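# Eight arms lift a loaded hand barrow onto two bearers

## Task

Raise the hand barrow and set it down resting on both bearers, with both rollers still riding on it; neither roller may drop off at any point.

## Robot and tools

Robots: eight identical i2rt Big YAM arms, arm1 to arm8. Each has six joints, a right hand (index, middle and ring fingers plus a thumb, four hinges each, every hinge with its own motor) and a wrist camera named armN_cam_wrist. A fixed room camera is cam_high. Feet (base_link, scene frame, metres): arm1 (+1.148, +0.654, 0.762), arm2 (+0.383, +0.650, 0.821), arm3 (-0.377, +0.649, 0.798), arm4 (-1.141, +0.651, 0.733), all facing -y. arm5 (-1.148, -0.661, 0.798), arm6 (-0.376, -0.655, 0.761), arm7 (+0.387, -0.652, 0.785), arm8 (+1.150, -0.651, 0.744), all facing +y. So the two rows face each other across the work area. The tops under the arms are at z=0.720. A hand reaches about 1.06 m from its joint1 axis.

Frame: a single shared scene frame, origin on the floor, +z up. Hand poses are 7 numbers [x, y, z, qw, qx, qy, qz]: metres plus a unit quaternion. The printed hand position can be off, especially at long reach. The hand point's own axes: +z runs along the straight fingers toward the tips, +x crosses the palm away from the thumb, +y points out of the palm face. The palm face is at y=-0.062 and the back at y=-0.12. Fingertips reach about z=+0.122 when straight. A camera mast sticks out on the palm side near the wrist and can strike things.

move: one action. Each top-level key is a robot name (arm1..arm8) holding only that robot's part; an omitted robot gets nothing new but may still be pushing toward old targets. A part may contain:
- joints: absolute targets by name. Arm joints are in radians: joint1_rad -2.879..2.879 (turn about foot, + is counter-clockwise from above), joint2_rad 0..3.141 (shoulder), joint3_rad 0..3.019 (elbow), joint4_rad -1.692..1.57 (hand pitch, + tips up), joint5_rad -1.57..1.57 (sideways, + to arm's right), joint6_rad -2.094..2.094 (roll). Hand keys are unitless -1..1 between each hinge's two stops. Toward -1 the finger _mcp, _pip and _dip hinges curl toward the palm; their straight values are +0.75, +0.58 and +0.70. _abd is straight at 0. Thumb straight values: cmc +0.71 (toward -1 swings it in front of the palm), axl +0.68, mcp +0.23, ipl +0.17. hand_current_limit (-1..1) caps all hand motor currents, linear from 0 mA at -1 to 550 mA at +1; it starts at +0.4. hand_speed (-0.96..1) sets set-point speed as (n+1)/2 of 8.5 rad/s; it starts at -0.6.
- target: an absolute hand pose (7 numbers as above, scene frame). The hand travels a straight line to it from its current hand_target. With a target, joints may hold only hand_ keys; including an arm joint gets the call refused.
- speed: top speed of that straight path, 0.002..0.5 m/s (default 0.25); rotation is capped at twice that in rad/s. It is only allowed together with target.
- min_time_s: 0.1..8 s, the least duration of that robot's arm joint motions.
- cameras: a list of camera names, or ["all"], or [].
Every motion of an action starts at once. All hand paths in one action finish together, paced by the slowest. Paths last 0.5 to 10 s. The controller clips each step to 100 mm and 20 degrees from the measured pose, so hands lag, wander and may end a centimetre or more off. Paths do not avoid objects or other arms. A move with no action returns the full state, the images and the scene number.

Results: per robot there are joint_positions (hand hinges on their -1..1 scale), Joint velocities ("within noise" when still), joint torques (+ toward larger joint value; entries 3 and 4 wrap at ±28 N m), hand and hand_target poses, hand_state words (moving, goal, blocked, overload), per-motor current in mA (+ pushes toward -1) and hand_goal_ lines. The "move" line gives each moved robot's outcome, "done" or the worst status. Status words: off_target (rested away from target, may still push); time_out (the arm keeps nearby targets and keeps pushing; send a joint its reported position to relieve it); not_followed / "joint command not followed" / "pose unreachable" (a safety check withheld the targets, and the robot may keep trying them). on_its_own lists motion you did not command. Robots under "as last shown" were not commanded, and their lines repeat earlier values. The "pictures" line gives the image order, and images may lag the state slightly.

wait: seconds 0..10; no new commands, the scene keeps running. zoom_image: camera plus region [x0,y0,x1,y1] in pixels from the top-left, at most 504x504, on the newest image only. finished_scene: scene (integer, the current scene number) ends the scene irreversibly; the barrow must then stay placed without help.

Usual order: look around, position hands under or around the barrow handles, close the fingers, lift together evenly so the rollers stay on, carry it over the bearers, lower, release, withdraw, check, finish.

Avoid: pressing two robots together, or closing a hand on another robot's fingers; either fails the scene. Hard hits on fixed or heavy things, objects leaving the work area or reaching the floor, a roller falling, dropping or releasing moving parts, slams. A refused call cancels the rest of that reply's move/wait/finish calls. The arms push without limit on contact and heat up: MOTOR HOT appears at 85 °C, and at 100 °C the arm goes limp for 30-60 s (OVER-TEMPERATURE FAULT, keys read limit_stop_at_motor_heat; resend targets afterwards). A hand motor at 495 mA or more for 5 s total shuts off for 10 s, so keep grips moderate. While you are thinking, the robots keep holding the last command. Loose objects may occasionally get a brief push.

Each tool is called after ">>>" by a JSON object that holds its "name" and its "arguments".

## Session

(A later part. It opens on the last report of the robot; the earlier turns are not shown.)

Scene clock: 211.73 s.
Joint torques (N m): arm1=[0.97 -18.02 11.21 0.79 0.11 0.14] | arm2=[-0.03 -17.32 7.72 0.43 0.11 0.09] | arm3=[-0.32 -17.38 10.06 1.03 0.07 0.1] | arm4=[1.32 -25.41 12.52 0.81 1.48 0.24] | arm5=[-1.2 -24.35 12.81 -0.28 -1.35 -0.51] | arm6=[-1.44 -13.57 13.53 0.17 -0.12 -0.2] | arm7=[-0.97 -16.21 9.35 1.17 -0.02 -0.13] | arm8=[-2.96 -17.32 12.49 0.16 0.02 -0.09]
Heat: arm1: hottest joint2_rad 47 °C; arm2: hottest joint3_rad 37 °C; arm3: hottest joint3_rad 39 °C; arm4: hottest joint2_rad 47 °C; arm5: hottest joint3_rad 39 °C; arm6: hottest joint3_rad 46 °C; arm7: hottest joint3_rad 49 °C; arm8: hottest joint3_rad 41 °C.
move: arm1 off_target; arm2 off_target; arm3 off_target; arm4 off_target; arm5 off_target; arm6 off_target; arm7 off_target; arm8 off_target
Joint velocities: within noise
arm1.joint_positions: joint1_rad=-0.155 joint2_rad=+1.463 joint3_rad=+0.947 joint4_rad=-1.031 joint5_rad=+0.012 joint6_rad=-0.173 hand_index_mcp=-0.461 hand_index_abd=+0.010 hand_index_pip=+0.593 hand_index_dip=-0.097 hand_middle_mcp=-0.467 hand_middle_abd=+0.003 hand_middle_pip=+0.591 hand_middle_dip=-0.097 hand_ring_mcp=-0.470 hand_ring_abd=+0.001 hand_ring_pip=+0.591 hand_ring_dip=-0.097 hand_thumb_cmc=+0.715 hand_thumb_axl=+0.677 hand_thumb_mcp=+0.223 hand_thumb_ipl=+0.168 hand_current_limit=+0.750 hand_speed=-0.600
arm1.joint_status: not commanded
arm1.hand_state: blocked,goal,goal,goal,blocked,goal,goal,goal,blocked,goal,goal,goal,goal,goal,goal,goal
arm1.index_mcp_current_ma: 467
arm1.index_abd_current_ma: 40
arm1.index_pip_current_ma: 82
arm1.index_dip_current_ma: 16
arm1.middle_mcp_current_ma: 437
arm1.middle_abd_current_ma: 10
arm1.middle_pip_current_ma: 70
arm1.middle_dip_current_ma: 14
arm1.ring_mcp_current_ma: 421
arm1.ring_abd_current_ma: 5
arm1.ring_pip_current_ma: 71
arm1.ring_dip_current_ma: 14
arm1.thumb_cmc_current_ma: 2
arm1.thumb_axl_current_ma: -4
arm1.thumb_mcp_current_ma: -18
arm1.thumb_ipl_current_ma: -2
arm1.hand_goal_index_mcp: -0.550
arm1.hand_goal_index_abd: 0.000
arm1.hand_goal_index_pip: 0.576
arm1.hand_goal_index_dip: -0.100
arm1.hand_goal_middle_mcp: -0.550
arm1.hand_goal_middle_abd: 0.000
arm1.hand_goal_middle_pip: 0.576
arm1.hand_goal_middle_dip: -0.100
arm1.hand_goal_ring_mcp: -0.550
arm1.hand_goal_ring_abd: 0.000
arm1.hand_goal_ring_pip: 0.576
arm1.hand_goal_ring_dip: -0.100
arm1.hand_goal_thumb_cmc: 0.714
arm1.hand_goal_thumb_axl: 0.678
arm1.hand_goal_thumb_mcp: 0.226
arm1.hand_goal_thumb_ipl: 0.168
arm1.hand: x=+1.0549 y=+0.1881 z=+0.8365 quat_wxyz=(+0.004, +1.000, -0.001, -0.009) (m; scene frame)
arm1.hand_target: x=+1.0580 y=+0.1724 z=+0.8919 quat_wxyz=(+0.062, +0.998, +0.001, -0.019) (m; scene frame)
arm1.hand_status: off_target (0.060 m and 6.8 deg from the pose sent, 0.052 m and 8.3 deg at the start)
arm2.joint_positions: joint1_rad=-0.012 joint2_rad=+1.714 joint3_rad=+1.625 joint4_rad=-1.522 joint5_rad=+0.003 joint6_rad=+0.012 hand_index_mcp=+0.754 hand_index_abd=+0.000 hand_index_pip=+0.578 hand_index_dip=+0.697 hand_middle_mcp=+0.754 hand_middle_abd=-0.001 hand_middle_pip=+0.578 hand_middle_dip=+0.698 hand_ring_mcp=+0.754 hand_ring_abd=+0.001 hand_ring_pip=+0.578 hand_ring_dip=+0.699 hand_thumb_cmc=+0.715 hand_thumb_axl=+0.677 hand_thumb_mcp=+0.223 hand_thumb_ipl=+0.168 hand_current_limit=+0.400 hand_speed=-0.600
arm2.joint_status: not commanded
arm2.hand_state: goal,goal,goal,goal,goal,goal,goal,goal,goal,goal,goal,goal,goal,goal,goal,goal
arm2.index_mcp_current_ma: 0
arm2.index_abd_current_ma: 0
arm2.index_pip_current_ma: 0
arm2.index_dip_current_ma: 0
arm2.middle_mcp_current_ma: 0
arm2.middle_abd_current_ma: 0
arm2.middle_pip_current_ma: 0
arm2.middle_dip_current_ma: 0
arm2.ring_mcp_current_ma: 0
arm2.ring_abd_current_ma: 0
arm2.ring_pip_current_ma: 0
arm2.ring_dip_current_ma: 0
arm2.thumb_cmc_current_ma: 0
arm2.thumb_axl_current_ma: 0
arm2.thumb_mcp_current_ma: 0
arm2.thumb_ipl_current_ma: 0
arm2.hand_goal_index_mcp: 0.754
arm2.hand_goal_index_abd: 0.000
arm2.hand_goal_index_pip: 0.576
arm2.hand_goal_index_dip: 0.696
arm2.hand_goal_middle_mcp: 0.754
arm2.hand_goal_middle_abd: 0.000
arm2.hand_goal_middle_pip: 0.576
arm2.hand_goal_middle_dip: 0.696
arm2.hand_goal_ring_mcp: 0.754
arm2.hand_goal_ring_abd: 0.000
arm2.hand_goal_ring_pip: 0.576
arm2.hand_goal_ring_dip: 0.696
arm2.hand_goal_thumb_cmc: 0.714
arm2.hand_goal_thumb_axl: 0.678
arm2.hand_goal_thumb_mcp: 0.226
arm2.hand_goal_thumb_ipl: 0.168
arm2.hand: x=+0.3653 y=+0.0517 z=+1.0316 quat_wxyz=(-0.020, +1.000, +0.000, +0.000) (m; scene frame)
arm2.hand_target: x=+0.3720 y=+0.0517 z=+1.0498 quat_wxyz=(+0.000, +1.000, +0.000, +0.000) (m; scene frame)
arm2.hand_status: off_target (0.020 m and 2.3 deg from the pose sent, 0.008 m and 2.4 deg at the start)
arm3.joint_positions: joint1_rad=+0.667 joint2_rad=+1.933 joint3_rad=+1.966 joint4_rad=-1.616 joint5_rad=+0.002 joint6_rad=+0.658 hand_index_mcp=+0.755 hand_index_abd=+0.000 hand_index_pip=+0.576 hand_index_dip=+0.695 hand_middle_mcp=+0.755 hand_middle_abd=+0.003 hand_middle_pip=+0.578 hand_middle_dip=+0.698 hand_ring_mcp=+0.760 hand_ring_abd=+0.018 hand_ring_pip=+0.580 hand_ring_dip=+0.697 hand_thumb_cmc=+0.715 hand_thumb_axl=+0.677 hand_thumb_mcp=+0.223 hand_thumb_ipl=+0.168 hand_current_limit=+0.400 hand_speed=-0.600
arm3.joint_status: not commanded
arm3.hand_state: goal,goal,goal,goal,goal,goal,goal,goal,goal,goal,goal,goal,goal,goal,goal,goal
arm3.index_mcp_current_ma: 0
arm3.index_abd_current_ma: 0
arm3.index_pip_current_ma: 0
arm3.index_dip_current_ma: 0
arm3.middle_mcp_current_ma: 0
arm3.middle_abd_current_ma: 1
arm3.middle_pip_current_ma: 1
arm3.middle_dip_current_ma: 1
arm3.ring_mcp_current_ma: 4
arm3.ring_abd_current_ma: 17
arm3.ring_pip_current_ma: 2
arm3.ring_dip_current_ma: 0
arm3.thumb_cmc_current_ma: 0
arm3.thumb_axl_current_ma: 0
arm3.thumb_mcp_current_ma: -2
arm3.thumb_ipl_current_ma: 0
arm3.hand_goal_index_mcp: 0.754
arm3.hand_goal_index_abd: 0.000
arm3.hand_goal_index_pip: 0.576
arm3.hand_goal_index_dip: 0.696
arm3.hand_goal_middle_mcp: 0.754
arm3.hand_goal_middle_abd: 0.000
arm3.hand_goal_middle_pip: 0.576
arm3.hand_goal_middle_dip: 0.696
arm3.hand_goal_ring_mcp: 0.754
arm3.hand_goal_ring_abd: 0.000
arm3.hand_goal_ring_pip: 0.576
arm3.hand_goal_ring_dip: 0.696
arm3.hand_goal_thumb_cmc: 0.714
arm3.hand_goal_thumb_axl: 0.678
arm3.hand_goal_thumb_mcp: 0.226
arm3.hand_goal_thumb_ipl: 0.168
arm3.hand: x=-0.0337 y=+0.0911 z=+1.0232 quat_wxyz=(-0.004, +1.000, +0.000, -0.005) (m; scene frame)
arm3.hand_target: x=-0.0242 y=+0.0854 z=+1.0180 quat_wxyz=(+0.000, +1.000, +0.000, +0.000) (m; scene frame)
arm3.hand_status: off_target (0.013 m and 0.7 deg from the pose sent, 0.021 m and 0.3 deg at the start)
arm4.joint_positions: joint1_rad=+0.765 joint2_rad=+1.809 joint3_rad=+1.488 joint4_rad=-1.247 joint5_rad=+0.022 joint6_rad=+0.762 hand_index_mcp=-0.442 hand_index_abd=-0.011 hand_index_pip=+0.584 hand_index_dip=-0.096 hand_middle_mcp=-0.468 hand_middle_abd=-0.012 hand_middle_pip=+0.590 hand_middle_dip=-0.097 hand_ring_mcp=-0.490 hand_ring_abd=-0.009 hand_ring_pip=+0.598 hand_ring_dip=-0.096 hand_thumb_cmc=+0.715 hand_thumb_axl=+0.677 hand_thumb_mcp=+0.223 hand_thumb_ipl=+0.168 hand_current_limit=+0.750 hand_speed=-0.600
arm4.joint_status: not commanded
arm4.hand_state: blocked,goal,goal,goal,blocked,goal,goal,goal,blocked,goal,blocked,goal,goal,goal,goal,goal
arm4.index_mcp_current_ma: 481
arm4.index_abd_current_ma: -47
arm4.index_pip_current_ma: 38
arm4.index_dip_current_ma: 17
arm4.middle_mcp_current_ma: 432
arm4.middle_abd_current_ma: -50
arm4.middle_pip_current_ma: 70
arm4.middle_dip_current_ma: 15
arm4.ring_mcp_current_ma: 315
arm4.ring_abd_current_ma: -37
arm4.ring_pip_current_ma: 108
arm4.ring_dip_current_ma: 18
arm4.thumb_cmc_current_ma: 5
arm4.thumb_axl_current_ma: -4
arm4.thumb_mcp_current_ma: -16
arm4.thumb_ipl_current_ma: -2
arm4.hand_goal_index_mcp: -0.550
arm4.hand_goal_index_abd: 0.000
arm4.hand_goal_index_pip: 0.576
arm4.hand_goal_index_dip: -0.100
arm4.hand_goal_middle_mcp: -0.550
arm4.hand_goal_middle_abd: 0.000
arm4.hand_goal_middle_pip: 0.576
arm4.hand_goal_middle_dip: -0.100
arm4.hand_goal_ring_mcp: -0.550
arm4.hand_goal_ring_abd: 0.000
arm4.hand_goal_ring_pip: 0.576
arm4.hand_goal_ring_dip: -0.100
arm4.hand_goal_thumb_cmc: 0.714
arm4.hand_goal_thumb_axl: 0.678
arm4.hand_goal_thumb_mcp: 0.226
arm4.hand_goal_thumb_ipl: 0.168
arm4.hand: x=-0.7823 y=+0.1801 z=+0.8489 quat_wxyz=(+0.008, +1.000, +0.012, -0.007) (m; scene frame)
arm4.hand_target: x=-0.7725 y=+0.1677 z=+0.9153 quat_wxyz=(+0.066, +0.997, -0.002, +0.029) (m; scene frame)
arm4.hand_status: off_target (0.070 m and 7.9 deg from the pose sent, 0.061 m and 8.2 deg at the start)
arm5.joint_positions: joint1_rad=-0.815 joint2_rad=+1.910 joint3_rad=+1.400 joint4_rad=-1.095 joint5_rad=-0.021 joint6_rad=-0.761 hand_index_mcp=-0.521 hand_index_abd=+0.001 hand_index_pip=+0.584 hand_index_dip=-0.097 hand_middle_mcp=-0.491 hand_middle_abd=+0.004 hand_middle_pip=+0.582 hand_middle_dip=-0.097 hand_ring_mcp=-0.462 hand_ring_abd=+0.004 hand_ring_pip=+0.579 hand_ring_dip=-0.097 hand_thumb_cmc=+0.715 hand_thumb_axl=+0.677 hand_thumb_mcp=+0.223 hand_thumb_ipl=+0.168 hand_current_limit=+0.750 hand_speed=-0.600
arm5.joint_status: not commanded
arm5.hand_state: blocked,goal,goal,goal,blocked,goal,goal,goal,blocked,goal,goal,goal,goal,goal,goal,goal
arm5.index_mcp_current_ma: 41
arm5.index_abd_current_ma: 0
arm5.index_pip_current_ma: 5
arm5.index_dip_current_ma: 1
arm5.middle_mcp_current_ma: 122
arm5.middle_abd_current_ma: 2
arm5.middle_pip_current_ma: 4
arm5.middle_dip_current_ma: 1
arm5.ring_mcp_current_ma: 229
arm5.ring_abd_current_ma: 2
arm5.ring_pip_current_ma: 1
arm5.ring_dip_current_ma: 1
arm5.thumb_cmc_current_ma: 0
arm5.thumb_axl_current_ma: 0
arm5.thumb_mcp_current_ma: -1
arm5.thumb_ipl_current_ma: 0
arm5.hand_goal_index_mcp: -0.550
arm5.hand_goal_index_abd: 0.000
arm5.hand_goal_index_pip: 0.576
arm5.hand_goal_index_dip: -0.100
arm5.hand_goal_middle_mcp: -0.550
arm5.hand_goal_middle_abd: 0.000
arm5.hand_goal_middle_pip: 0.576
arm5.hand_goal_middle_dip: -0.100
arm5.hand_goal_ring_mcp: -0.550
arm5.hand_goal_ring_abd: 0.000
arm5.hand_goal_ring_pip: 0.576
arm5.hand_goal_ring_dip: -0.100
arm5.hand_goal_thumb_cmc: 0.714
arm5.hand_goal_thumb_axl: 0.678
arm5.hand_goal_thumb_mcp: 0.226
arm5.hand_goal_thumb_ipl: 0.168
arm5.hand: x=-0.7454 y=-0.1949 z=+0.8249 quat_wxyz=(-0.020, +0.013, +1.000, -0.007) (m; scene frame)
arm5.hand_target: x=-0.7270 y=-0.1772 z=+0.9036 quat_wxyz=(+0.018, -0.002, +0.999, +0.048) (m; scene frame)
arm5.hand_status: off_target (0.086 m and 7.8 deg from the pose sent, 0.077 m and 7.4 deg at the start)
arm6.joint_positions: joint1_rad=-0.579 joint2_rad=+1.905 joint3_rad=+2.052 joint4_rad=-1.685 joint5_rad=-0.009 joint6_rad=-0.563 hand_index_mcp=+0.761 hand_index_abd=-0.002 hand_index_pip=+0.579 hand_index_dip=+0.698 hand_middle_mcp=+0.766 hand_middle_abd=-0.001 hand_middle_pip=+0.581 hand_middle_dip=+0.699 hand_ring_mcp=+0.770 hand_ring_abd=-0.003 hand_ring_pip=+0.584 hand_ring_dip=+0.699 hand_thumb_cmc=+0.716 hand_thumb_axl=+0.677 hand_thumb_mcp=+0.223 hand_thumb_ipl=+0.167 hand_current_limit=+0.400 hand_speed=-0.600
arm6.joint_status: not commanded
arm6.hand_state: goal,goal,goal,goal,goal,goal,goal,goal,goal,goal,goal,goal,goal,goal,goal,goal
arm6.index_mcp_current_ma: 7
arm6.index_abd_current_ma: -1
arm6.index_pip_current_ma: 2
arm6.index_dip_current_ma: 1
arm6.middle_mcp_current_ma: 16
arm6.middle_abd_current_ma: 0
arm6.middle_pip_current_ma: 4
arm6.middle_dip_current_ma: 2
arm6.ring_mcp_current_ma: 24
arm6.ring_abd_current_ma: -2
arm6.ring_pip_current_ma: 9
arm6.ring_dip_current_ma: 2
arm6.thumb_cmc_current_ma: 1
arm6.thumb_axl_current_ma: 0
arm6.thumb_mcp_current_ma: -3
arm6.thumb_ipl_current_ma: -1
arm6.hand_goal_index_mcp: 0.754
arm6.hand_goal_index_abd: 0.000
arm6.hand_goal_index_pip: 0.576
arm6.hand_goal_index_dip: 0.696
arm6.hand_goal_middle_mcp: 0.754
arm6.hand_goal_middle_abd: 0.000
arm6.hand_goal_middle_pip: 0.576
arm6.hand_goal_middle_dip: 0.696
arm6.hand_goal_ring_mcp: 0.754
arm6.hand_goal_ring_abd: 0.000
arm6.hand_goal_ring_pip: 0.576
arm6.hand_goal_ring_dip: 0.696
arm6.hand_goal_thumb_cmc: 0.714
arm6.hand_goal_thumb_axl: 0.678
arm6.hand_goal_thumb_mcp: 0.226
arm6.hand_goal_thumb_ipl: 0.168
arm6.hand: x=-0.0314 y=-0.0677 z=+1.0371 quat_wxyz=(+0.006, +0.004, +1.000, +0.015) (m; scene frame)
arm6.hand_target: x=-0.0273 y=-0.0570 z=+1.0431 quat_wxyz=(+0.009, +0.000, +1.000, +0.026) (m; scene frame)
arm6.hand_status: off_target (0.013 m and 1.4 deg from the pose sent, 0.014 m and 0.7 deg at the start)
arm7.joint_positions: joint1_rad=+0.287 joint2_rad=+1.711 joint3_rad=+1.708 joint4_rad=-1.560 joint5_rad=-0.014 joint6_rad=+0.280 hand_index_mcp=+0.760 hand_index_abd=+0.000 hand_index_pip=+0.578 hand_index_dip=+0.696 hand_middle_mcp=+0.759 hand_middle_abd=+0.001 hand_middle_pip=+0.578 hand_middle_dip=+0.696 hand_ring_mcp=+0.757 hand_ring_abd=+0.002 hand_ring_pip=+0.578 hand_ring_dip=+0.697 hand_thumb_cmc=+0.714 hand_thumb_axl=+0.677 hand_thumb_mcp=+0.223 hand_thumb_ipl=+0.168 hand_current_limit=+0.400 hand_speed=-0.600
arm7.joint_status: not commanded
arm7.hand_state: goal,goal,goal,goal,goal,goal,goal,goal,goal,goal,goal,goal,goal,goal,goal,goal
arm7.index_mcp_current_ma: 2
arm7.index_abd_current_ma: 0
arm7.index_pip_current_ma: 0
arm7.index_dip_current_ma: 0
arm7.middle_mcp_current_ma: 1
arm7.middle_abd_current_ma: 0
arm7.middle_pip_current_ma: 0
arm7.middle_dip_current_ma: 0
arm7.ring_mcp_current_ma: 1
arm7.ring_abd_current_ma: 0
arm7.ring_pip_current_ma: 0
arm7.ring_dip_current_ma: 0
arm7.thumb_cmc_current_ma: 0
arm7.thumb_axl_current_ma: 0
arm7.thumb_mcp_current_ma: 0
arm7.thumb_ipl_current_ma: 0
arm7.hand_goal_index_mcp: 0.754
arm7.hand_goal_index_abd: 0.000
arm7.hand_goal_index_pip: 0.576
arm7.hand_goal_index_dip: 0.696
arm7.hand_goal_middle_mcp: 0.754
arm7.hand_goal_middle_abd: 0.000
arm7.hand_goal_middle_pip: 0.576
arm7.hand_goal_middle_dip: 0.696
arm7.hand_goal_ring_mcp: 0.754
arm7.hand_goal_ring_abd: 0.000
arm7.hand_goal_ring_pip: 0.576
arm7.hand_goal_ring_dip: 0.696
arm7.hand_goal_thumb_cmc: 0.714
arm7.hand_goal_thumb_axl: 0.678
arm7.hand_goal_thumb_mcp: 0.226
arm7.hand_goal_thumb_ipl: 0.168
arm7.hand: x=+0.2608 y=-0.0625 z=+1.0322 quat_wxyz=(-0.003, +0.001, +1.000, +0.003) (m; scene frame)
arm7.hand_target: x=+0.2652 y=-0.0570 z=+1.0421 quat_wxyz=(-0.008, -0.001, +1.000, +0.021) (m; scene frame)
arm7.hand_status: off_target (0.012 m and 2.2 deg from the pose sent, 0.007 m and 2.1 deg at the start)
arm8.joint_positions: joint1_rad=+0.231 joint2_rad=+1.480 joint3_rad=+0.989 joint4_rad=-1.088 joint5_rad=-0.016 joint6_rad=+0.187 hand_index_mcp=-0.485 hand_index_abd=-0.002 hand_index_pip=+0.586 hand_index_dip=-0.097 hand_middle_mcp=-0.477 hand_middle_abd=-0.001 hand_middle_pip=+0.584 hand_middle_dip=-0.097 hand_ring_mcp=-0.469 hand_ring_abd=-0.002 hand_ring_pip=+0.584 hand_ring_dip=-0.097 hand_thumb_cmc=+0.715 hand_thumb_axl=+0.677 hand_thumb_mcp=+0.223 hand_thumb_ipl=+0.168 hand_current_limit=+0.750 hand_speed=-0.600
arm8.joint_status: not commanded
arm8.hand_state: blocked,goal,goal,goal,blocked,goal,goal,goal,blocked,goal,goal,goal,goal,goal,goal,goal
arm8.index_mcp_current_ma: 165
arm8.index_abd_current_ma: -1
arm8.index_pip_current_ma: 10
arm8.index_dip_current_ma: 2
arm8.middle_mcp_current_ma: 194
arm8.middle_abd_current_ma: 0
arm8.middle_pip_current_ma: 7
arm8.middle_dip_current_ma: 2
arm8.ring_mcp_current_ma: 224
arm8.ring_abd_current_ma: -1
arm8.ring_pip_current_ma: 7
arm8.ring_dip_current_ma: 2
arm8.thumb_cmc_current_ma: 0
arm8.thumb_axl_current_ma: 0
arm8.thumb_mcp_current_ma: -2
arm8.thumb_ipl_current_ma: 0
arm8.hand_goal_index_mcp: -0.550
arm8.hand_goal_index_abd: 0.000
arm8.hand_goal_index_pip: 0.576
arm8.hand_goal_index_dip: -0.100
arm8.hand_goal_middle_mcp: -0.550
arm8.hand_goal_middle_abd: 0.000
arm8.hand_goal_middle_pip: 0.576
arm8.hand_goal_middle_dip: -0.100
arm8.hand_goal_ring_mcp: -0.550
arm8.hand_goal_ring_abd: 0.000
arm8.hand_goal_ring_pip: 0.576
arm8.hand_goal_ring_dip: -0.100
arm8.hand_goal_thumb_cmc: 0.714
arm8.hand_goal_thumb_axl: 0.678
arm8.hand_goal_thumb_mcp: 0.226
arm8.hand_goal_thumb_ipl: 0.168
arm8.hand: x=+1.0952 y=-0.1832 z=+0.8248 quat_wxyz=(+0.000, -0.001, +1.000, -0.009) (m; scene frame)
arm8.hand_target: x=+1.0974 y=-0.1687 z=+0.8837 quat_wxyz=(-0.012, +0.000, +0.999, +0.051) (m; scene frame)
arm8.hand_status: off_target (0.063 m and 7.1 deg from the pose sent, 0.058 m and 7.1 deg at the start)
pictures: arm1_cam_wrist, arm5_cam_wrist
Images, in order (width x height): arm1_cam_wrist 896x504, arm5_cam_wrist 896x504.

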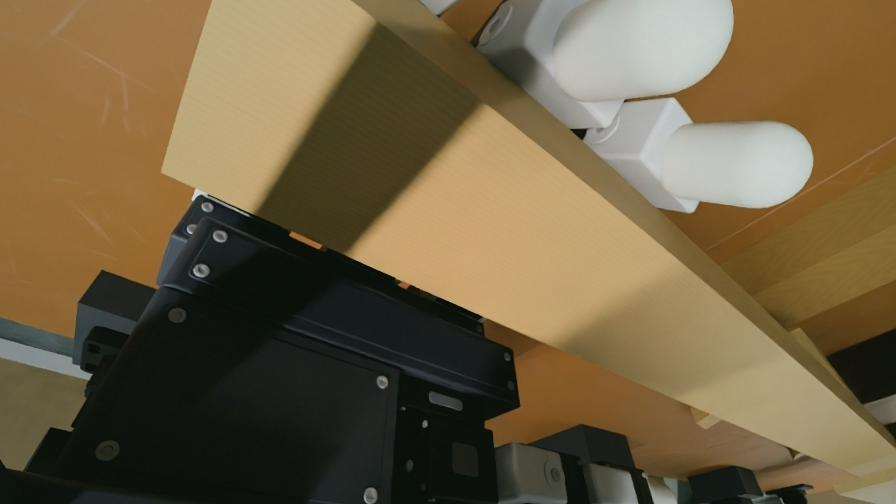

